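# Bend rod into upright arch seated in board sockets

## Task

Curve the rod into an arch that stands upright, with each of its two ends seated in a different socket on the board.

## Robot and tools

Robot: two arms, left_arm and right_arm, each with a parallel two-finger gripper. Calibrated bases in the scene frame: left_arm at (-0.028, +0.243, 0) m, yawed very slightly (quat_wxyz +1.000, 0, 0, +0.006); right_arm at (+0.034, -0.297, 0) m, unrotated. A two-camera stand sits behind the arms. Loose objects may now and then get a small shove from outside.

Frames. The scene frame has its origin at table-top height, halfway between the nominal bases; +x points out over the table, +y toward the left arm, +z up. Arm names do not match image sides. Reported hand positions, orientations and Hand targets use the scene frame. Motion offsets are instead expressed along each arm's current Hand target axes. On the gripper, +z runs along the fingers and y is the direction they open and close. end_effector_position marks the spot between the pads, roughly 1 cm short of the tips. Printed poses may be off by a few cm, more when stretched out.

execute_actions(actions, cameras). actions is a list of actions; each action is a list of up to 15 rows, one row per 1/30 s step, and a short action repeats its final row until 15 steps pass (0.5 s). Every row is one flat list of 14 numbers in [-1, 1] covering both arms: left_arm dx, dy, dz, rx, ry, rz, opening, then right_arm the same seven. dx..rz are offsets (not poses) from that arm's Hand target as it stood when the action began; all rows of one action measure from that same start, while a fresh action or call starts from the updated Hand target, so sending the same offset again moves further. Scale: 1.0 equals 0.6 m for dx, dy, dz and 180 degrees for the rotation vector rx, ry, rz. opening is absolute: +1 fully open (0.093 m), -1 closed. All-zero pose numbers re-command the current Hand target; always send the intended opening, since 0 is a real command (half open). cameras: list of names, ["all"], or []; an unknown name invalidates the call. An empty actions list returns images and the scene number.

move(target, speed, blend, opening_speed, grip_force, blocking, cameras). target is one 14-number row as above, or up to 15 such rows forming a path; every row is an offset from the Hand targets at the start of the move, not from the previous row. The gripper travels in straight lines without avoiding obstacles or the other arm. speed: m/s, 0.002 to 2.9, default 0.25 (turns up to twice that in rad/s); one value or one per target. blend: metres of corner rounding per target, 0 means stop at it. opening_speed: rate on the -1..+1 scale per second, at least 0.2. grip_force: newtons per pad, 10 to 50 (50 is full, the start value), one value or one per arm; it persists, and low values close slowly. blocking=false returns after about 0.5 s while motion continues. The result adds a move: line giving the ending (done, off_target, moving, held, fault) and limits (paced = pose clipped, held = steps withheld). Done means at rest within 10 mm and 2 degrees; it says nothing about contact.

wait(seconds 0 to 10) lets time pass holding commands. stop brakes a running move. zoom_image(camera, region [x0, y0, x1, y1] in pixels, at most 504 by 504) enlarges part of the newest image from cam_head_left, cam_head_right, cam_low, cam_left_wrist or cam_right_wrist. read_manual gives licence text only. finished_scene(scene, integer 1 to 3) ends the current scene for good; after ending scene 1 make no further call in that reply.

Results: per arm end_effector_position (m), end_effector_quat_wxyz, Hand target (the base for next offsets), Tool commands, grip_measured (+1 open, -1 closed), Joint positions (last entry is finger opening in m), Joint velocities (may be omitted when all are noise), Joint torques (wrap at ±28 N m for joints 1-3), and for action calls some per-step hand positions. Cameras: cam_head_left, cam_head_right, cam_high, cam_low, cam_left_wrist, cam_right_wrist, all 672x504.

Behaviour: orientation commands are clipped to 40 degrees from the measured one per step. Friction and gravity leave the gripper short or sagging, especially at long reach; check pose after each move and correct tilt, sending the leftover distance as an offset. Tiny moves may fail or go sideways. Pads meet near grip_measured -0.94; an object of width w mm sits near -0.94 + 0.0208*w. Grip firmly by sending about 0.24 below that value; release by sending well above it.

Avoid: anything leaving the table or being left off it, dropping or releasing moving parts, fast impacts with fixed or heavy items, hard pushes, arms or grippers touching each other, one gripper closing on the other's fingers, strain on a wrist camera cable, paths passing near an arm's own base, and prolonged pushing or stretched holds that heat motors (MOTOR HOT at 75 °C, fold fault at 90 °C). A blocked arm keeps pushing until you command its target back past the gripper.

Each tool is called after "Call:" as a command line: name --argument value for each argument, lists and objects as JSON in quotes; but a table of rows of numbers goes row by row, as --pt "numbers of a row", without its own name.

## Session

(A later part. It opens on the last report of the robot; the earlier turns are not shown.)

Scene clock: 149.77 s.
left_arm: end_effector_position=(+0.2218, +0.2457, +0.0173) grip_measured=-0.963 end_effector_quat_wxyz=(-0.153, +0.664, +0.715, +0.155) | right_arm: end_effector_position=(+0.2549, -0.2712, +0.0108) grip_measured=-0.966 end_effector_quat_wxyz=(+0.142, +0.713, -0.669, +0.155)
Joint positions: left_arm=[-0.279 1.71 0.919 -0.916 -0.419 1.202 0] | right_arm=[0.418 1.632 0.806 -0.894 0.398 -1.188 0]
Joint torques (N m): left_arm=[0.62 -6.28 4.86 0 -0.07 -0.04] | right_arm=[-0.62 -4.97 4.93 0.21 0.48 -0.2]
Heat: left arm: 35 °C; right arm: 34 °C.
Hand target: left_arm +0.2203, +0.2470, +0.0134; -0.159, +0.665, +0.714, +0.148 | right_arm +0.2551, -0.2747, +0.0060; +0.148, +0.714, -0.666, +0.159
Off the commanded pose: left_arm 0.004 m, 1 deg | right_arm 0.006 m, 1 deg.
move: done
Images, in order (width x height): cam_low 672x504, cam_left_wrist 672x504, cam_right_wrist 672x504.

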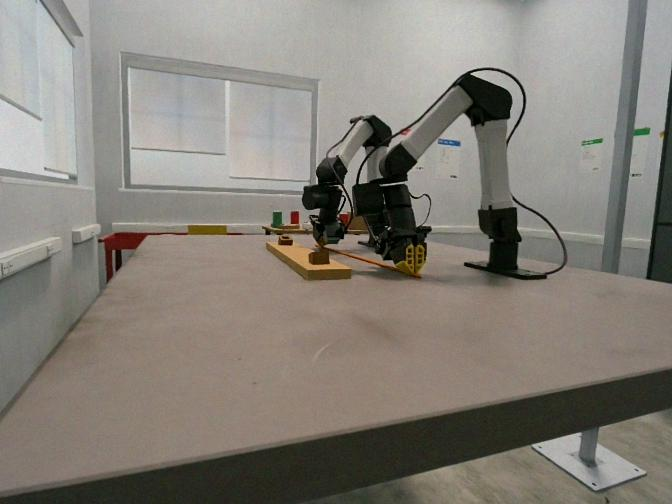

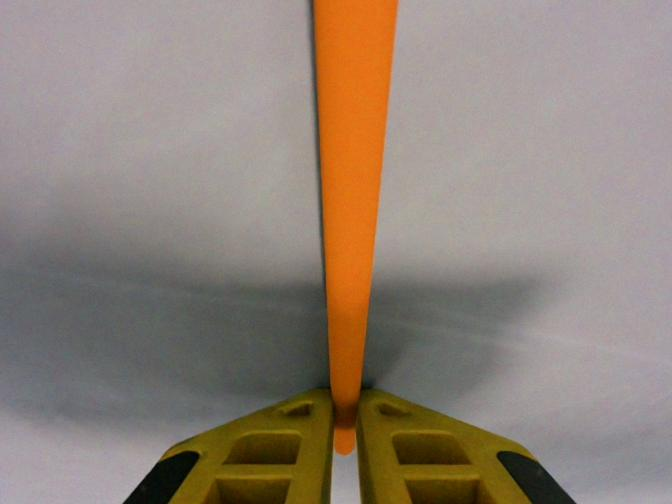

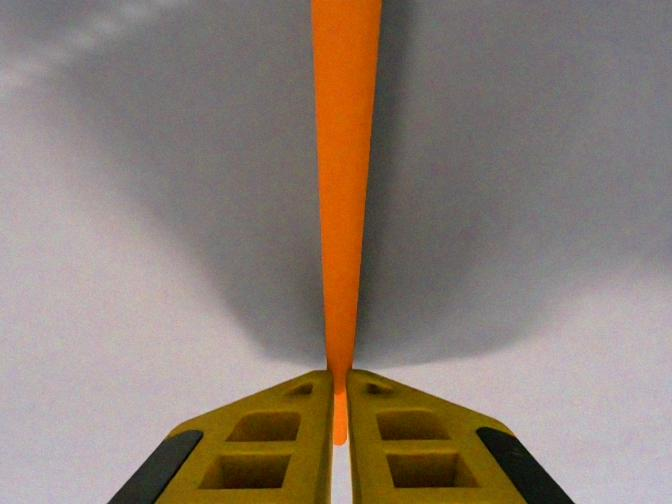

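Call:
move --pt "0.0423 0 -0.0906 0 0 0 -1 0.0423 0 -0.0906 0 0 0 -1" --pt "0.129 0.299 -0.330 -0.460 -0.0175 -0.1954 -1 0.1655 -0.2413 -0.3255 0.4452 0.0175 0.2272 -1" --cameras '["all"]' --speed 0.2 --blend '[0.02,0]'

Scene clock: 171.60 s.
left_arm: end_effector_position=(+0.3994, +0.2465, +0.2278) grip_measured=-0.963 end_effector_quat_wxyz=(+0.373, +0.377, +0.601, +0.598) | right_arm: end_effector_position=(+0.3997, -0.2708, +0.2305) grip_measured=-0.966 end_effector_quat_wxyz=(+0.383, -0.376, +0.598, -0.595)
Joint positions: left_arm=[-0.261 1.519 0.655 0.855 -0.7 1.568 0] | right_arm=[0.432 1.299 0.48 0.822 0.87 -1.563 0]
Joint torques (N m): left_arm=[0.42 -6.69 5.49 2.05 0.23 -0.17] | right_arm=[-0.5 -3.49 6.54 2.03 0.01 -0.11]
Heat: left arm: 35 °C; right arm: 34 °C.
Hand target: left_arm +0.4002, +0.2460, +0.2256; +0.379, +0.380, +0.597, +0.597 | right_arm +0.4002, -0.2718, +0.2249; +0.379, -0.380, +0.597, -0.596
Off the commanded pose: left_arm 0.002 m, 1 deg | right_arm 0.006 m, 1 deg.
move: done

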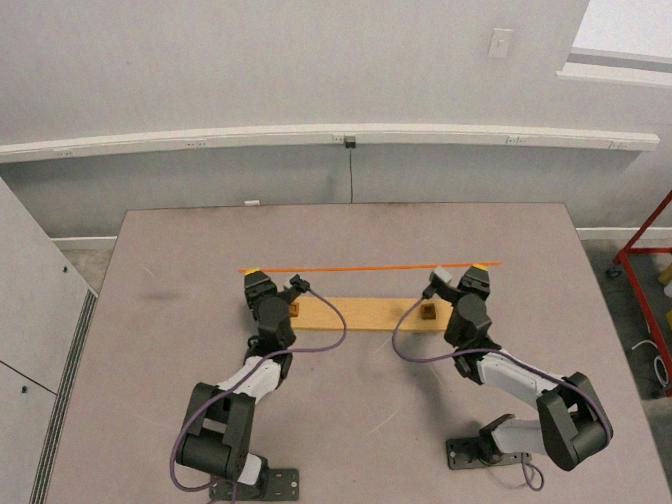

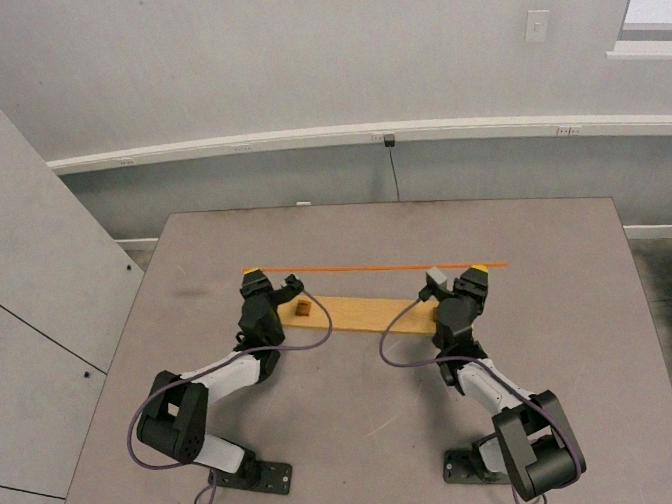

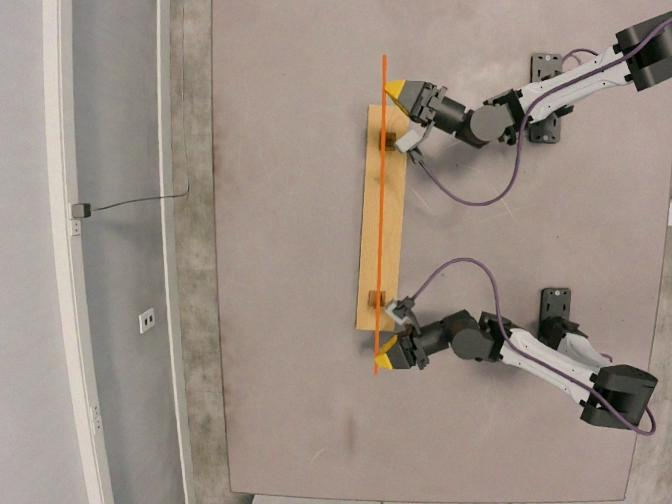

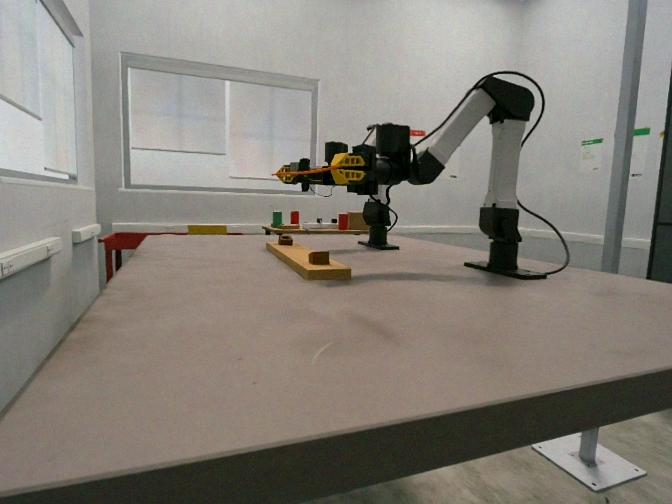

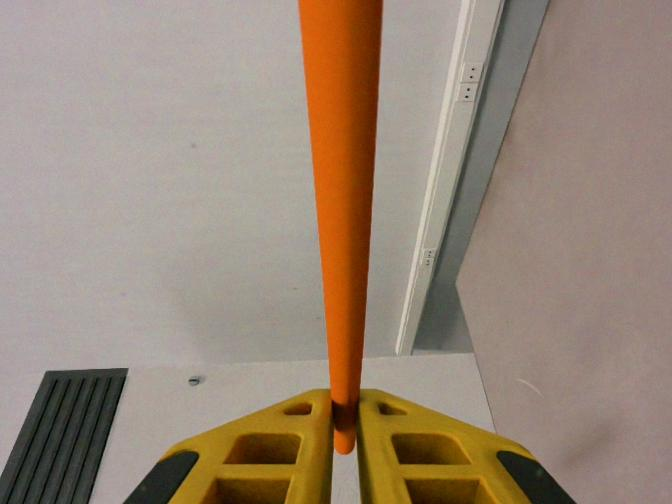

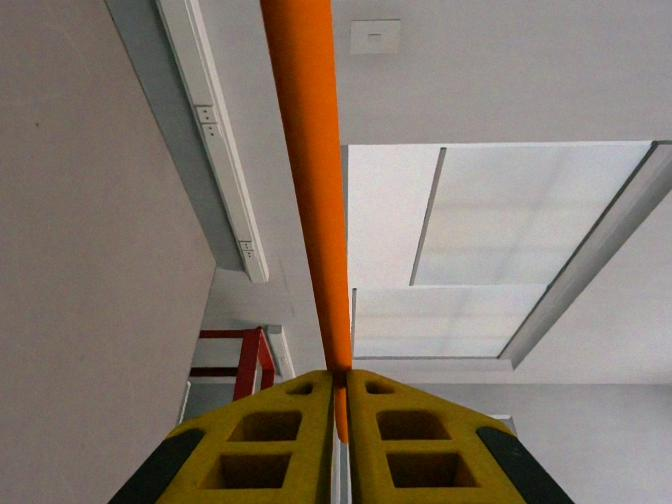

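Call:
zoom_image --camera "cam_high" --region '[350, 330, 410, 380]'

Call:
zoom_image --camera "cam_high" --region '[360, 50, 420, 100]'

Call:
zoom_image --camera "cam_head_left" --region '[225, 250, 295, 290]'

Call:
zoom_image --camera "cam_head_right" --region '[450, 250, 520, 290]'

Scaled by 8.400 from the camera's 672x504 image, which has a finer 960x720 frame.

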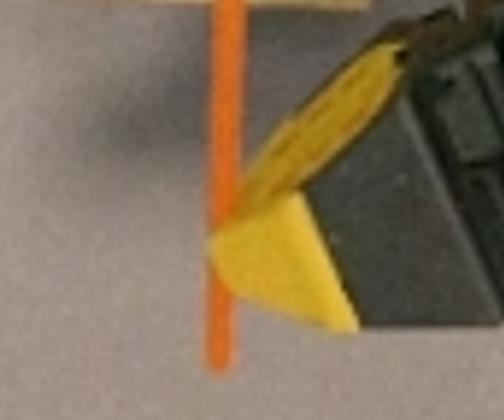

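Scaled by 8.400 from the camera's 672x504 image, which has a finer 960x720 frame.

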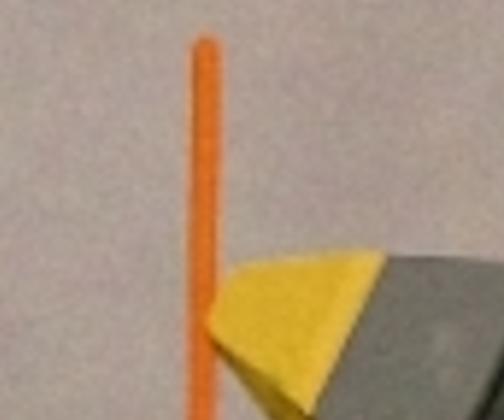

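Scaled by 7.200 from the camera's 672x504 image, which has a finer 960x720 frame.

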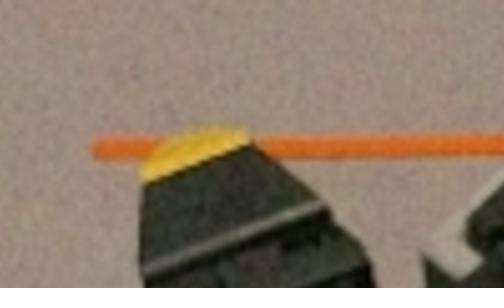

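Scaled by 7.200 from the camera's 672x504 image, which has a finer 960x720 frame.

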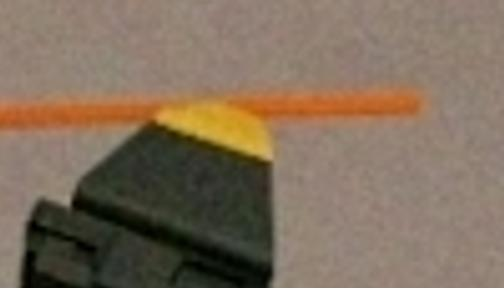

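Call:
move --target '[-0.0157,-0.0417,-0.0073,0.0705,0,-0.151,-1,-0.0184,0.0417,-0.0086,-0.0705,0,0.151,-1]' --cameras '["cam_high","cam_head_left","cam_left_wrist","cam_right_wrist"]' --speed 0.1

Scene clock: 195.93 s.
left_arm: end_effector_position=(+0.3927, +0.2399, +0.1741) grip_measured=-0.963 end_effector_quat_wxyz=(+0.425, +0.292, +0.739, +0.433) | right_arm: end_effector_position=(+0.3964, -0.2653, +0.1857) grip_measured=-0.966 end_effector_quat_wxyz=(+0.442, -0.278, +0.732, -0.437)
Joint positions: left_arm=[-0.261 1.485 0.687 0.464 -0.639 0.967 0] | right_arm=[0.436 1.265 0.544 0.382 0.822 -0.888 0]
Joint torques (N m): left_arm=[0.2 -10.14 10.14 1.95 0.18 -0.51] | right_arm=[0.14 -6.87 10.58 1.71 -0.03 0.14]
Heat: left arm: 37 °C; right arm: 35 °C.
Hand target: left_arm +0.4002, +0.2356, +0.2007; +0.465, +0.269, +0.731, +0.422 | right_arm +0.4001, -0.2597, +0.1998; +0.464, -0.269, +0.731, -0.422
Off the commanded pose: left_arm 0.028 m, 6 deg | right_arm 0.016 m, 3 deg.
move: off_target (left_arm, right_arm)
Images, in order (width x height): cam_head_left 672x504, cam_high 672x504, cam_left_wrist 672x504, cam_right_wrist 672x504.

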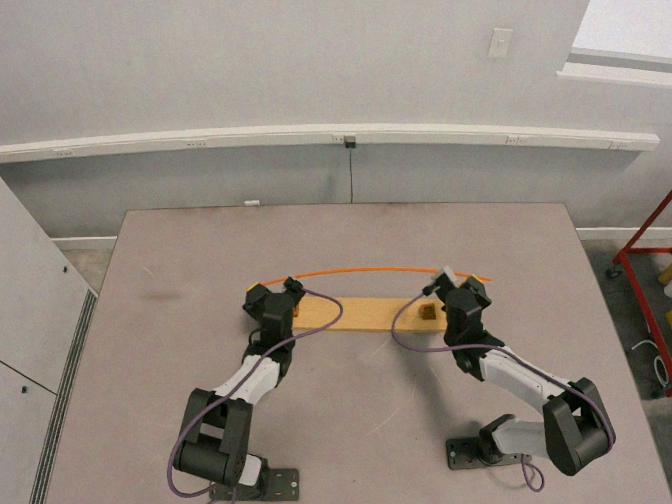

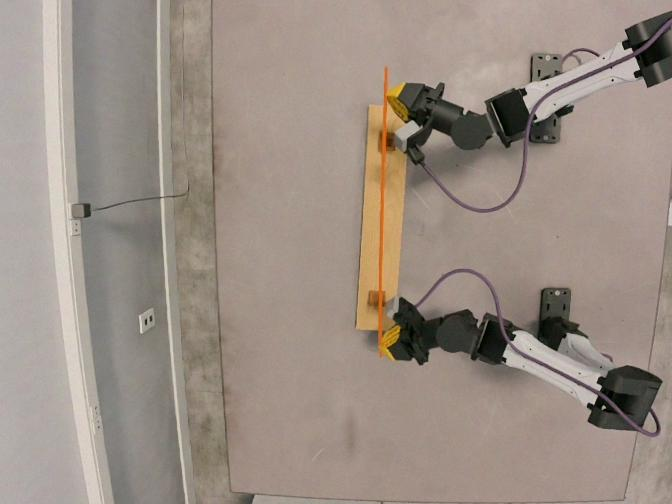

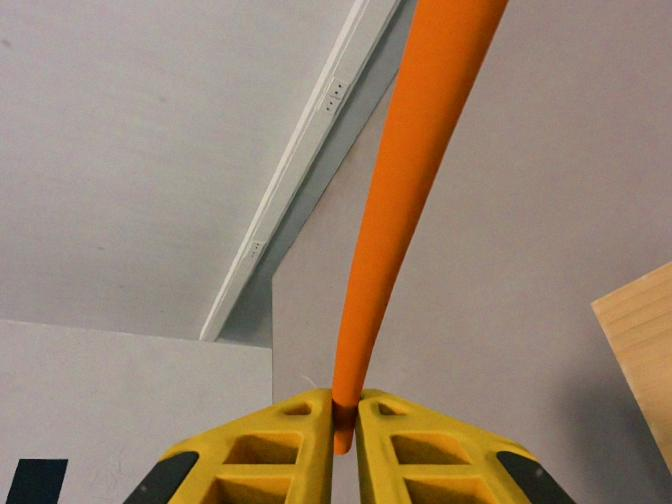

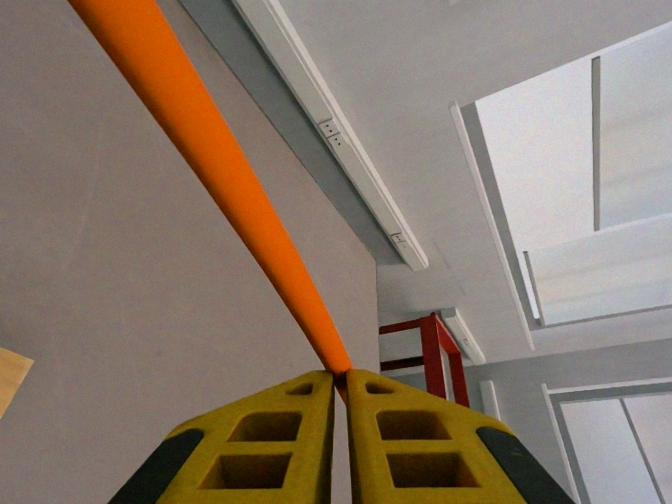

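Call:
move --target '[-0.0052,0.0448,-0.0025,-0.0705,0,0.151,-1,-0.0028,-0.0463,-0.0013,0.0705,0,-0.151,-1]' --cameras '[]' --speed 0.1

Scene clock: 208.67 s.
left_arm: end_effector_position=(+0.3994, +0.2459, +0.2274) grip_measured=-0.963 end_effector_quat_wxyz=(+0.374, +0.379, +0.600, +0.597) | right_arm: end_effector_position=(+0.3992, -0.2719, +0.2303) grip_measured=-0.966 end_effector_quat_wxyz=(+0.381, -0.374, +0.599, -0.596)
Joint positions: left_arm=[-0.261 1.519 0.653 0.856 -0.696 1.568 0] | right_arm=[0.432 1.299 0.48 0.822 0.876 -1.562 0]
Joint torques (N m): left_arm=[0.43 -6.67 5.64 2.04 0.18 -0.14] | right_arm=[-0.53 -3.49 6.56 2.02 -0.06 -0.11]
Heat: left arm: 39 °C; right arm: 36 °C.
Hand target: left_arm +0.4002, +0.2461, +0.2257; +0.379, +0.380, +0.597, +0.597 | right_arm +0.4002, -0.2720, +0.2248; +0.379, -0.380, +0.597, -0.596
Off the commanded pose: left_arm 0.002 m, 1 deg | right_arm 0.006 m, 1 deg.
move: done
No camera images: "cameras" was empty.

Call:
move --pt "0.1002 -0.2267 -0.2107 0.453 0 0.2115 -1 0.0972 0.235 -0.212 -0.453 0 -0.2115 -1" --pt "0.1002 -0.35 -0.2107 0.453 0 0.2115 -1 0.0972 0.358 -0.212 -0.453 0 -0.2115 -1" --cameras '["cam_low"]' --speed '[0.25,0.06]'

Call:
zoom_image --camera "cam_low" --region '[280, 200, 460, 300]'

Scene clock: 219.97 s.
left_arm: end_effector_position=(+0.2607, +0.2460, +0.0196) grip_measured=-0.963 end_effector_quat_wxyz=(-0.153, +0.689, +0.690, +0.157) | right_arm: end_effector_position=(+0.2602, -0.2709, +0.0164) grip_measured=-0.966 end_effector_quat_wxyz=(+0.153, +0.688, -0.691, +0.159)
Joint positions: left_arm=[-0.247 1.818 1.063 -0.921 -0.43 1.312 0] | right_arm=[0.415 1.669 0.864 -0.948 0.408 -1.115 0]
Joint torques (N m): left_arm=[0.44 -8.35 4.34 0.13 -0.1 -0.05] | right_arm=[-0.58 -5.42 5 0.17 0.24 -0.21]
Heat: left arm: 38 °C; right arm: 36 °C.
Hand target: left_arm +0.2600, +0.2471, +0.0158; -0.154, +0.690, +0.690, +0.153 | right_arm +0.2599, -0.2712, +0.0102; +0.154, +0.690, -0.690, +0.153
Off the commanded pose: left_arm 0.004 m, 0 deg | right_arm 0.006 m, 1 deg.
move: done
Images, in order (width x height): cam_low 672x504.

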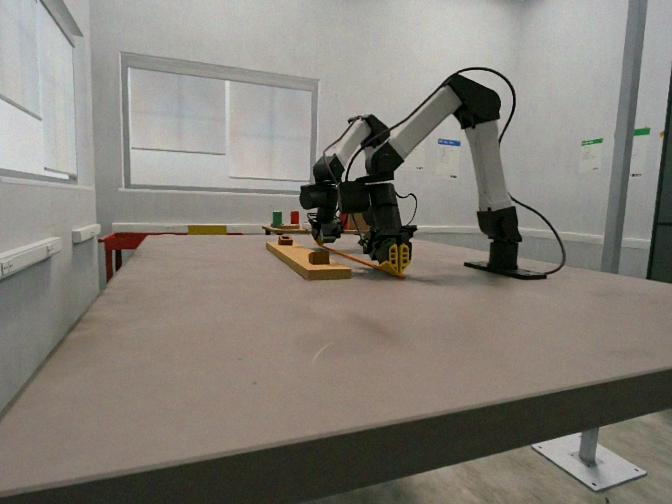

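Scaled by 2.800 from the camera's 672x504 image, which has a finer 960x720 frame.

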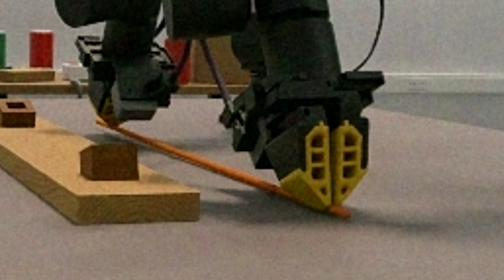

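Call:
move --target '[-0.0021,0,0.0045,0,0,0,-1,-0.0028,0,0.006,0,0,0,-1]' --cameras '[]' --speed 0.04

Call:
move --target '[0,0,0,0,0,0,-0.4,0,0,0,0,0,0,-0.4]' --cameras '["cam_left_wrist","cam_right_wrist"]' --opening_speed 0.5

Scene clock: 240.93 s.
left_arm: end_effector_position=(+0.2625, +0.2455, +0.0184) grip_measured=-0.963 end_effector_quat_wxyz=(-0.151, +0.689, +0.691, +0.158) | right_arm: end_effector_position=(+0.2604, -0.2708, +0.0127) grip_measured=-0.966 end_effector_quat_wxyz=(+0.153, +0.688, -0.691, +0.159)
Joint positions: left_arm=[-0.247 1.821 1.063 -0.912 -0.43 1.312 0] | right_arm=[0.415 1.678 0.856 -0.931 0.408 -1.115 0]
Joint torques (N m): left_arm=[0.46 -8.14 3.75 0.18 -0.1 -0.06] | right_arm=[-0.61 -5.38 4.88 0.18 0.24 -0.21]
Heat: left arm: 35 °C; right arm: 35 °C.
Hand target: left_arm +0.2600, +0.2471, +0.0128; -0.154, +0.690, +0.690, +0.153 | right_arm +0.2598, -0.2712, +0.0062; +0.154, +0.690, -0.690, +0.153
Off the commanded pose: left_arm 0.006 m, 1 deg | right_arm 0.006 m, 1 deg.
move: done
No camera images: "cameras" was empty.

Scene clock: 242.33 s.
left_arm: end_effector_position=(+0.2563, +0.2471, +0.0187) grip_measured=-0.402 end_effector_quat_wxyz=(-0.162, +0.691, +0.688, +0.151) | right_arm: end_effector_position=(+0.2611, -0.2706, +0.0126) grip_measured=-0.402 end_effector_quat_wxyz=(+0.151, +0.688, -0.691, +0.159)
Joint positions: left_arm=[-0.247 1.821 1.062 -0.937 -0.43 1.312 0.026] | right_arm=[0.415 1.678 0.856 -0.928 0.408 -1.115 0.026]
Joint torques (N m): left_arm=[0.46 -8.09 3.9 0.35 -0.09 -0.06] | right_arm=[-0.59 -5.38 4.9 0.16 0.24 -0.21]
Heat: left arm: 35 °C; right arm: 35 °C.
Hand target: left_arm +0.2600, +0.2471, +0.0128; -0.154, +0.690, +0.690, +0.153 | right_arm +0.2599, -0.2712, +0.0062; +0.154, +0.690, -0.690, +0.153
Off the commanded pose: left_arm 0.007 m, 1 deg | right_arm 0.007 m, 1 deg.
move: done
Images, in order (width x height): cam_left_wrist 672x504, cam_right_wrist 672x504.

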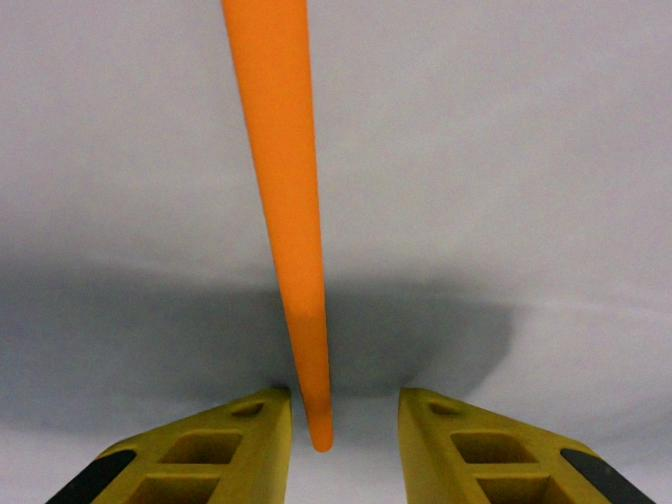

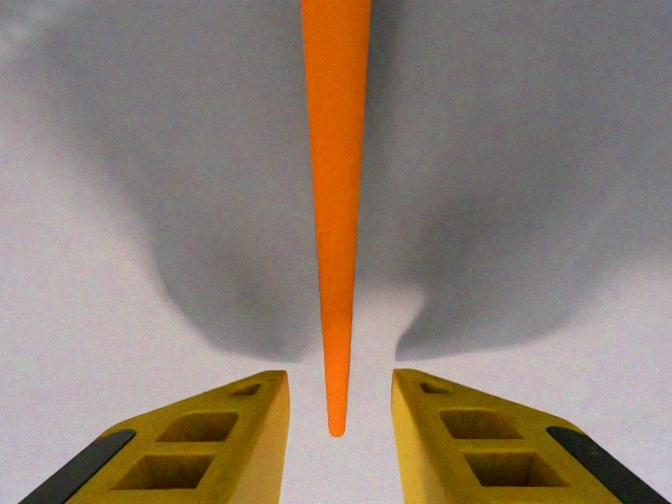

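Call:
move --pt "0.0212 0 -0.0453 0 0 0 -0.4 0.0212 0 -0.0453 0 0 0 -0.4" --pt "0.0045 0.010 -0.053 0 -0.0722 0 -0.4 0.0393 0 -0.0368 0 -0.0722 0 -0.4" --pt "-0.0195 0.010 -0.0018 0 -0.0722 0 -0.4 0.0147 0 0.016 0 -0.0722 0 -0.4" --cameras '["cam_low","cam_left_wrist","cam_right_wrist"]' --speed '[0.15,0.15,0.04]'

Call:
zoom_image --camera "cam_low" --region '[280, 200, 460, 300]'

Scene clock: 253.50 s.
left_arm: end_effector_position=(+0.2646, +0.2377, +0.0178) grip_measured=-0.402 end_effector_quat_wxyz=(-0.082, +0.702, +0.703, +0.080) | right_arm: end_effector_position=(+0.2611, -0.2843, +0.0074) grip_measured=-0.402 end_effector_quat_wxyz=(+0.076, +0.701, -0.704, +0.083)
Joint positions: left_arm=[-0.16 1.782 1.065 -0.891 -0.227 1.417 0.026] | right_arm=[0.222 1.567 0.776 -0.821 0.222 -1.34 0.026]
Joint torques (N m): left_arm=[0.42 -7.31 3.69 0.51 0.14 -0.04] | right_arm=[-0.55 -4.66 5.23 0.41 0 -0.22]
Heat: left arm: 34 °C; right arm: 34 °C.
Hand target: left_arm +0.2661, +0.2361, +0.0088; -0.075, +0.703, +0.703, +0.074 | right_arm +0.2599, -0.2832, +0.0013; +0.075, +0.703, -0.703, +0.074
Off the commanded pose: left_arm 0.009 m, 1 deg | right_arm 0.006 m, 1 deg.
move: done
Images, in order (width x height): cam_low 672x504, cam_left_wrist 672x504, cam_right_wrist 672x504.

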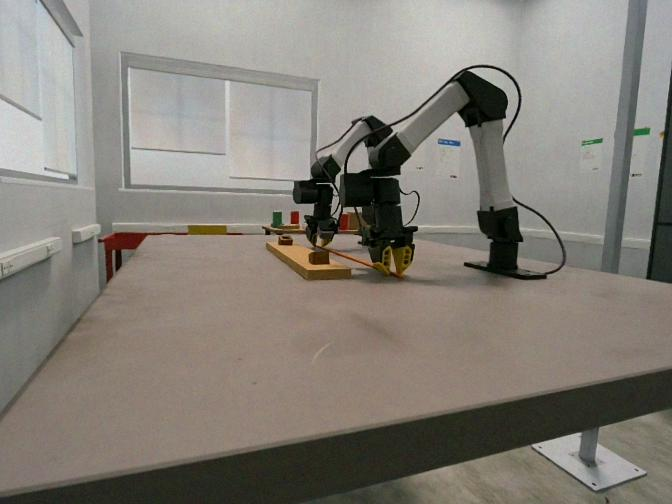

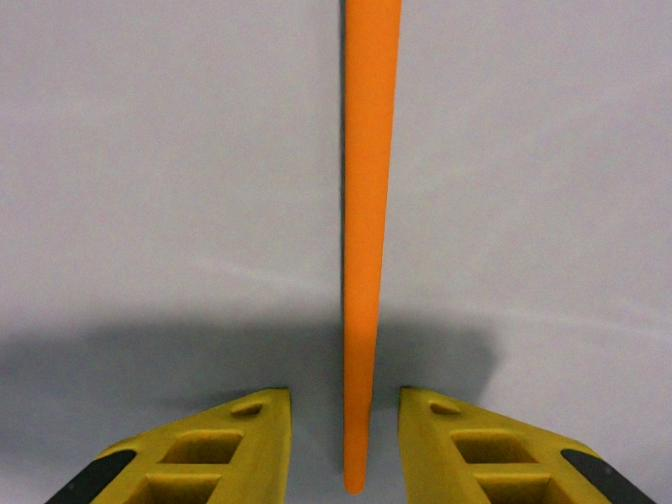

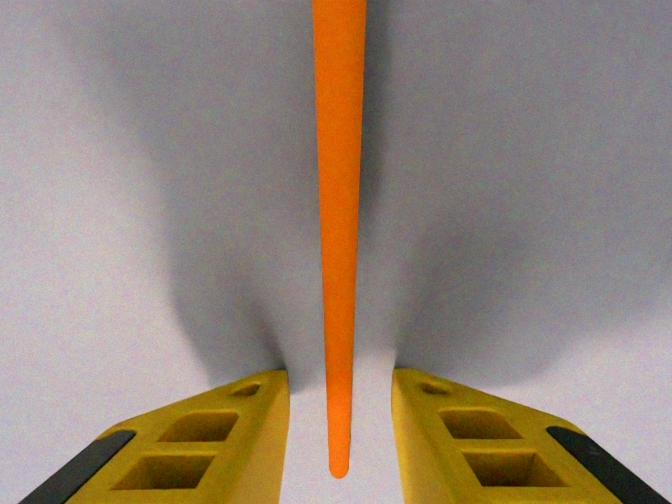

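Scaled by 2.800 from the camera's 672x504 image, which has a finer 960x720 frame.

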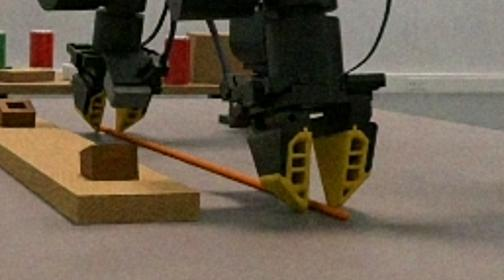

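Call:
move --target '[0.0014,0,-0.0065,0,0,0,-0.4,-0.0014,0,0.0065,0,0,0,-0.4]' --cameras '[]' --speed 0.04

Call:
move --target '[0,0,0,0,0,0,-1,0,0,0,0,0,0,-1]' --cameras '["cam_left_wrist","cam_right_wrist"]' --opening_speed 0.5

Scene clock: 260.07 s.
left_arm: end_effector_position=(+0.2646, +0.2377, +0.0178) grip_measured=-0.402 end_effector_quat_wxyz=(-0.082, +0.702, +0.703, +0.080) | right_arm: end_effector_position=(+0.2624, -0.2840, +0.0068) grip_measured=-0.402 end_effector_quat_wxyz=(+0.073, +0.701, -0.705, +0.085)
Joint positions: left_arm=[-0.16 1.782 1.065 -0.891 -0.227 1.417 0.026] | right_arm=[0.222 1.567 0.774 -0.812 0.222 -1.34 0.026]
Joint velocities: left_arm=[within noise] | right_arm=[0.007 -0.012 -0.007 0.154 0.007 -0.022 -0.001]
Joint torques (N m): left_arm=[0.42 -7.99 4.53 0.37 0.14 -0.04] | right_arm=[-0.58 -3.78 4.63 0.52 0 -0.2]
Heat: left arm: 34 °C; right arm: 35 °C.
Hand target: left_arm +0.2661, +0.2361, +0.0128; -0.075, +0.703, +0.703, +0.074 | right_arm +0.2599, -0.2832, -0.0027; +0.075, +0.703, -0.703, +0.074
Off the commanded pose: left_arm 0.005 m, 1 deg | right_arm 0.010 m, 1 deg.
move: done
No camera images: "cameras" was empty.

Scene clock: 261.80 s.
left_arm: end_effector_position=(+0.2701, +0.2368, +0.0177) grip_measured=-0.963 end_effector_quat_wxyz=(-0.073, +0.701, +0.704, +0.087) | right_arm: end_effector_position=(+0.2612, -0.2842, +0.0066) grip_measured=-0.948 end_effector_quat_wxyz=(+0.075, +0.701, -0.704, +0.083)
Joint positions: left_arm=[-0.16 1.782 1.065 -0.867 -0.227 1.418 0] | right_arm=[0.222 1.567 0.773 -0.815 0.221 -1.341 0]
Joint torques (N m): left_arm=[0.42 -8.06 4.57 0.2 0.14 -0.05] | right_arm=[-0.54 -3.78 4.7 0.54 0.01 -0.19]
Heat: left arm: 34 °C; right arm: 34 °C.
Hand target: left_arm +0.2660, +0.2361, +0.0128; -0.075, +0.703, +0.703, +0.074 | right_arm +0.2599, -0.2832, -0.0027; +0.075, +0.703, -0.703, +0.074
Off the commanded pose: left_arm 0.006 m, 1 deg | right_arm 0.009 m, 1 deg.
move: done
Images, in order (width x height): cam_left_wrist 672x504, cam_right_wrist 672x504.

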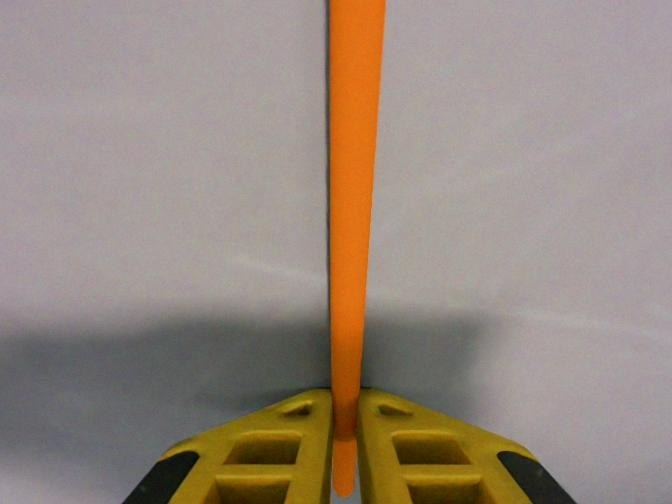

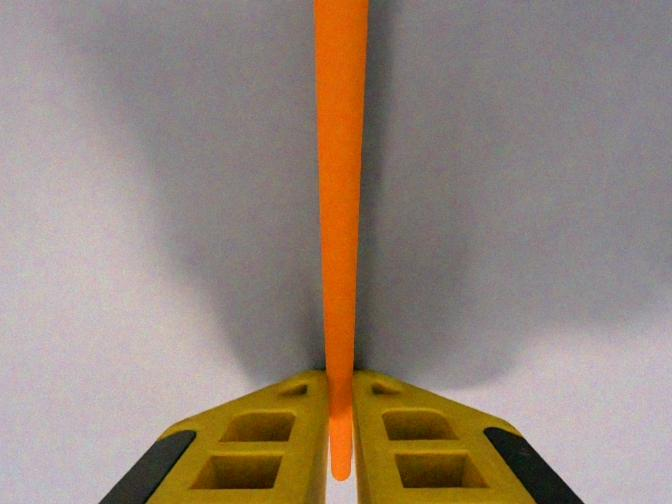

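Call:
move --pt "0.0173 0 -0.0815 0 0 0 -1 0.0173 0 -0.0815 0 0 0 -1" --pt "0.0755 0.2233 -0.352 -0.489 0 -0.104 -1 0.0785 -0.2333 -0.3542 0.489 0 0.104 -1" --cameras '["cam_high"]' --speed 0.25 --blend '[0.02,0]'

Call:
zoom_image --camera "cam_high" --region '[340, 40, 440, 390]'

Scene clock: 278.97 s.
left_arm: end_effector_position=(+0.3999, +0.2367, +0.2291) grip_measured=-0.963 end_effector_quat_wxyz=(+0.438, +0.446, +0.554, +0.550) | right_arm: end_effector_position=(+0.4001, -0.2859, +0.2207) grip_measured=-0.961 end_effector_quat_wxyz=(+0.445, -0.438, +0.553, -0.552)
Joint positions: left_arm=[-0.174 1.441 0.597 0.831 -0.381 1.571 0] | right_arm=[0.238 1.195 0.369 0.831 0.459 -1.564 0]
Joint torques (N m): left_arm=[0.28 -6.09 5.93 2.15 0.17 -0.19] | right_arm=[-0.39 -2.65 6.52 2.18 -0.11 -0.11]
Heat: left arm: 34 °C; right arm: 34 °C.
Hand target: left_arm +0.4001, +0.2363, +0.2287; +0.444, +0.445, +0.550, +0.550 | right_arm +0.4002, -0.2848, +0.2147; +0.444, -0.446, +0.550, -0.550
Off the commanded pose: left_arm 0.001 m, 1 deg | right_arm 0.006 m, 1 deg.
move: done
Images, in order (width x height): cam_high 672x504.

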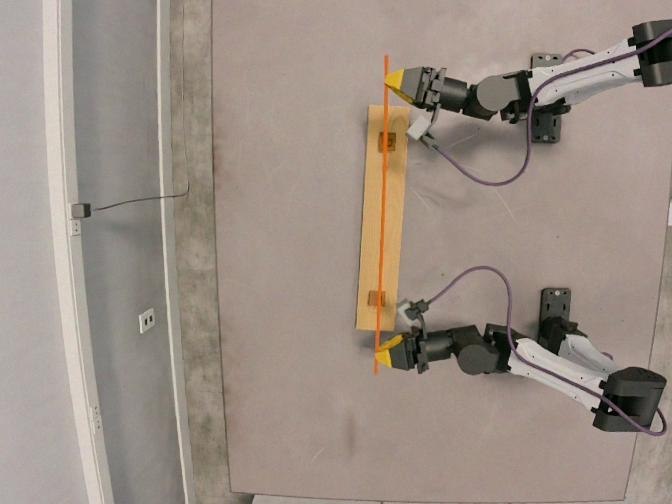

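Scaled by 1.440 from the camera's 672x504 image, which has a finer 960x720 frame.

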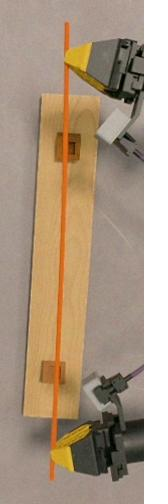

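Call:
move --pt "-0.0171 -0.0167 -0.0036 0.0347 0 -0.163 -1 -0.0179 0.0167 -0.0038 -0.0347 0 0.163 -1" --pt "-0.0717 -0.05 -0.0153 0.0693 0 -0.326 -1 -0.0725 0.05 -0.0154 -0.0693 0 0.326 -1" --cameras '["cam_high","cam_head_left","cam_low"]' --speed 0.12 --blend '[0.01,0]'

Scene clock: 292.27 s.
left_arm: end_effector_position=(+0.3930, +0.2013, +0.1817) grip_measured=-0.963 end_effector_quat_wxyz=(+0.582, +0.177, +0.761, +0.225) | right_arm: end_effector_position=(+0.3944, -0.2472, +0.1765) grip_measured=-0.961 end_effector_quat_wxyz=(+0.595, -0.177, +0.752, -0.222)
Joint positions: left_arm=[-0.257 1.434 0.611 0.584 -0.374 0.51 0] | right_arm=[0.348 1.193 0.392 0.584 0.463 -0.491 0]
Joint torques (N m): left_arm=[-0.68 -7.02 10.09 2.03 0.2 -0.6] | right_arm=[0.76 -2.93 10.73 1.98 0.04 0.38]
Heat: left arm: 37 °C; right arm: 35 °C.
Hand target: left_arm +0.4001, +0.1925, +0.1988; +0.607, +0.163, +0.751, +0.202 | right_arm +0.4001, -0.2404, +0.1848; +0.607, -0.163, +0.751, -0.202
Off the commanded pose: left_arm 0.021 m, 4 deg | right_arm 0.012 m, 3 deg.
move: off_target (left_arm, right_arm)
Images, in order (width x height): cam_head_left 672x504, cam_high 672x504, cam_low 672x504.

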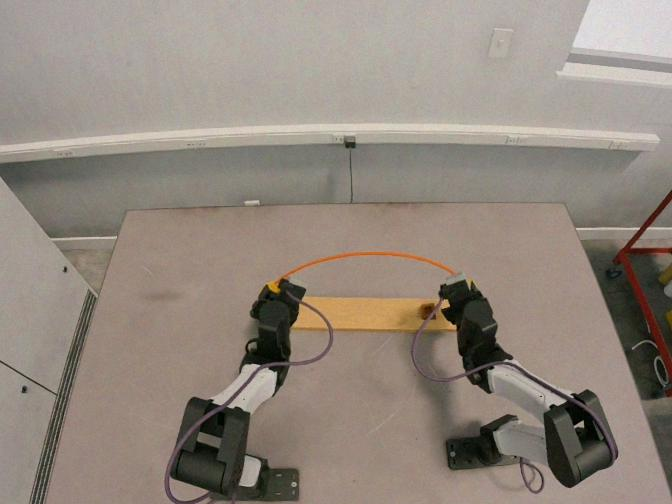

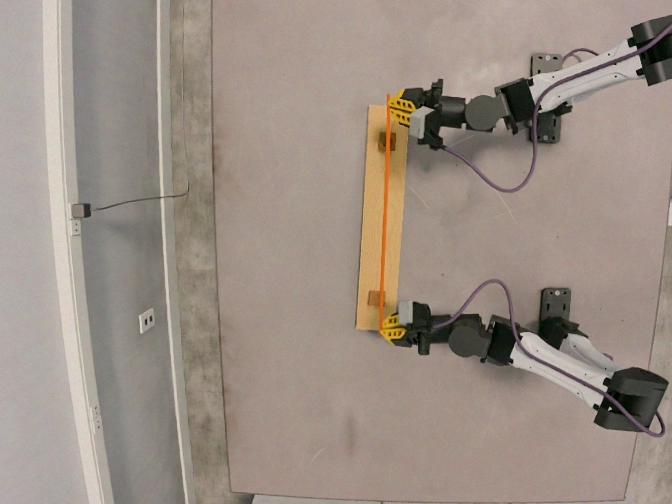

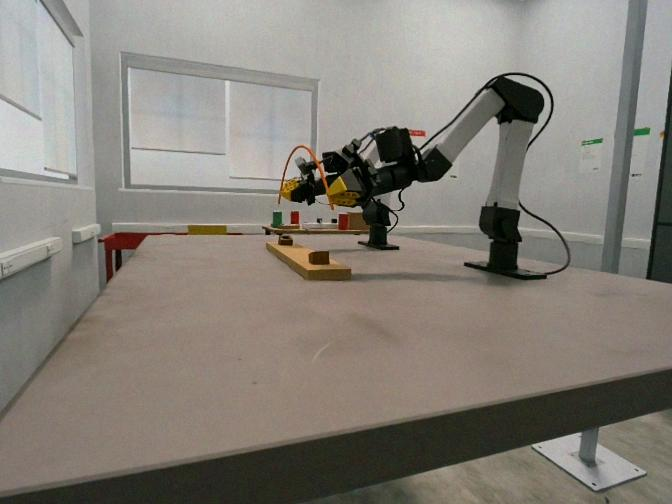

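Call:
move --target '[-0.032,-0.087,0.0017,0.0347,0,-0.163,-1,-0.0307,0.0848,0.002,-0.0347,0,0.163,-1]' --cameras '["all"]' --speed 0.12

Call:
zoom_image --camera "cam_low" --region '[240, 130, 440, 290]'

Call:
zoom_image --camera "cam_high" --region '[340, 80, 440, 350]'

Scene clock: 305.37 s.
left_arm: end_effector_position=(+0.3969, +0.1501, +0.1708) grip_measured=-0.963 end_effector_quat_wxyz=(+0.608, +0.015, +0.793, +0.034) | right_arm: end_effector_position=(+0.3985, -0.1986, +0.1618) grip_measured=-0.961 end_effector_quat_wxyz=(+0.615, -0.018, +0.788, -0.034)
Joint positions: left_arm=[-0.372 1.499 0.661 0.557 -0.382 -0.032 0] | right_arm=[0.479 1.297 0.445 0.574 0.494 0.057 0]
Joint torques (N m): left_arm=[-1.07 -6.8 10.21 2.15 0.16 -0.68] | right_arm=[1.1 -3.66 10.63 2.17 0 0.42]
Heat: left arm: 39 °C; right arm: 37 °C.
Hand target: left_arm +0.4051, +0.1379, +0.1887; +0.629, +0.000, +0.777, +0.001 | right_arm +0.4052, -0.1874, +0.1746; +0.629, +0.000, +0.778, -0.001
Off the commanded pose: left_arm 0.023 m, 5 deg | right_arm 0.018 m, 5 deg.
move: off_target (left_arm, right_arm)

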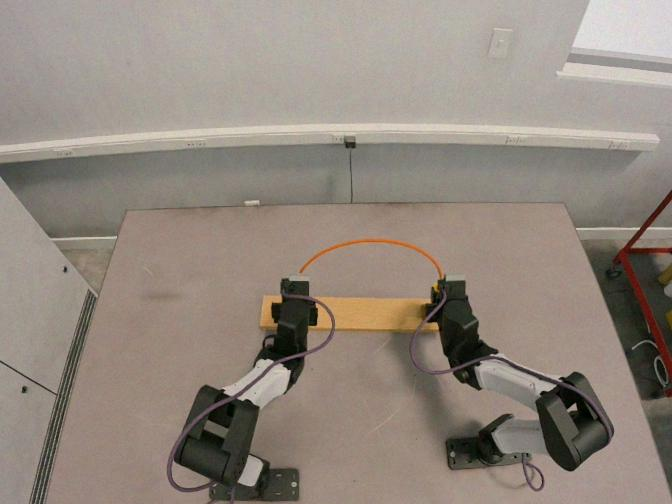

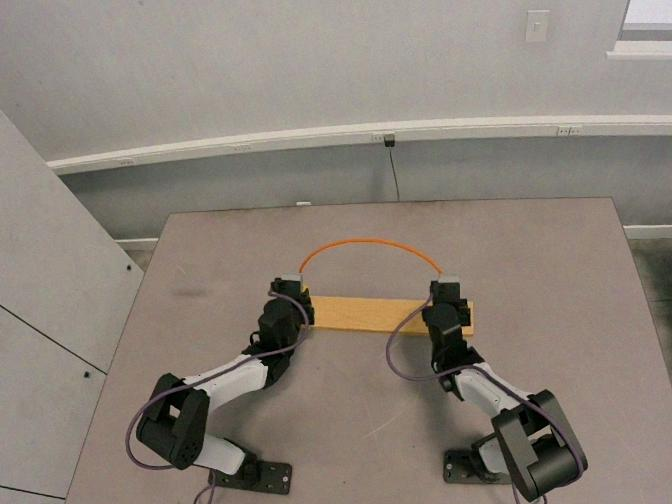

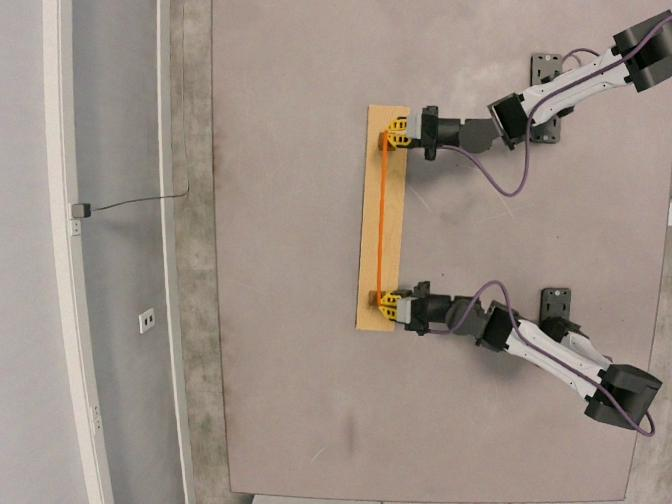

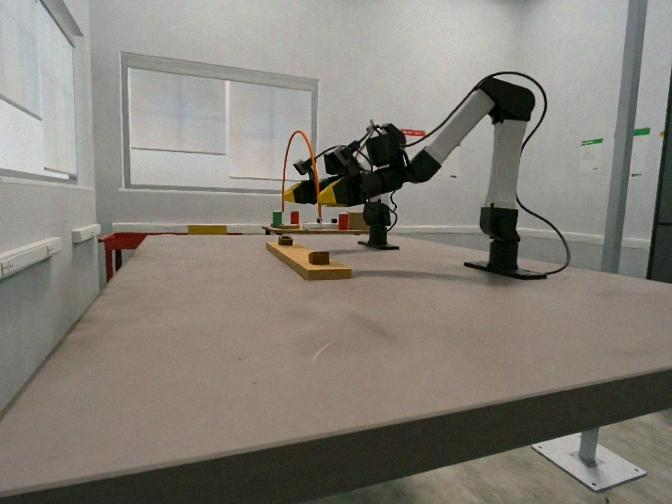

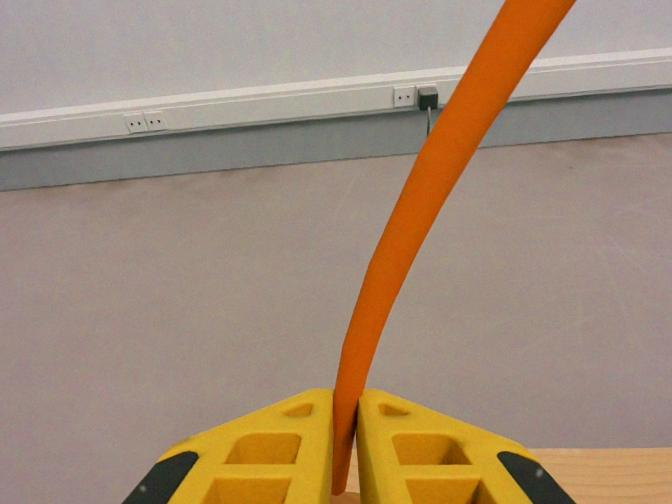

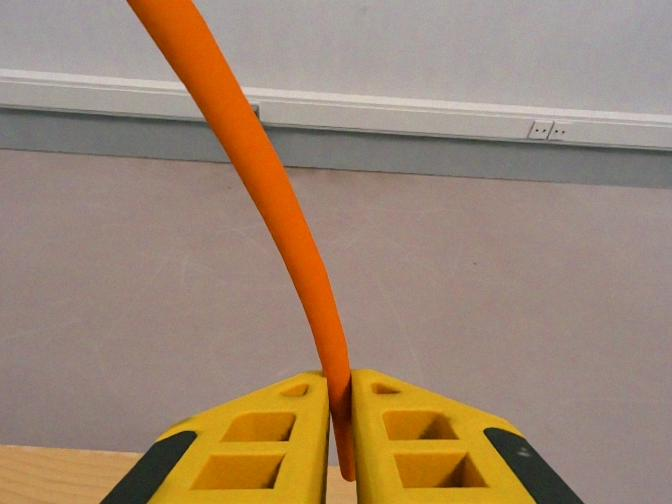

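Scaled by 2.520 from the camera's 672x504 image, which has a finer 960x720 frame.

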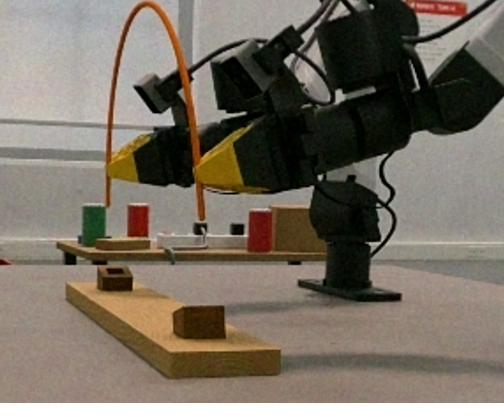

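Scaled by 1.867 from the camera's 672x504 image, which has a finer 960x720 frame.

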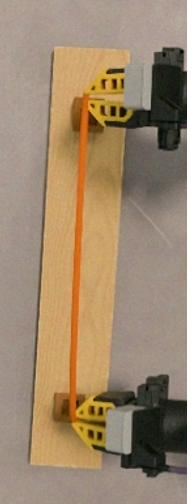

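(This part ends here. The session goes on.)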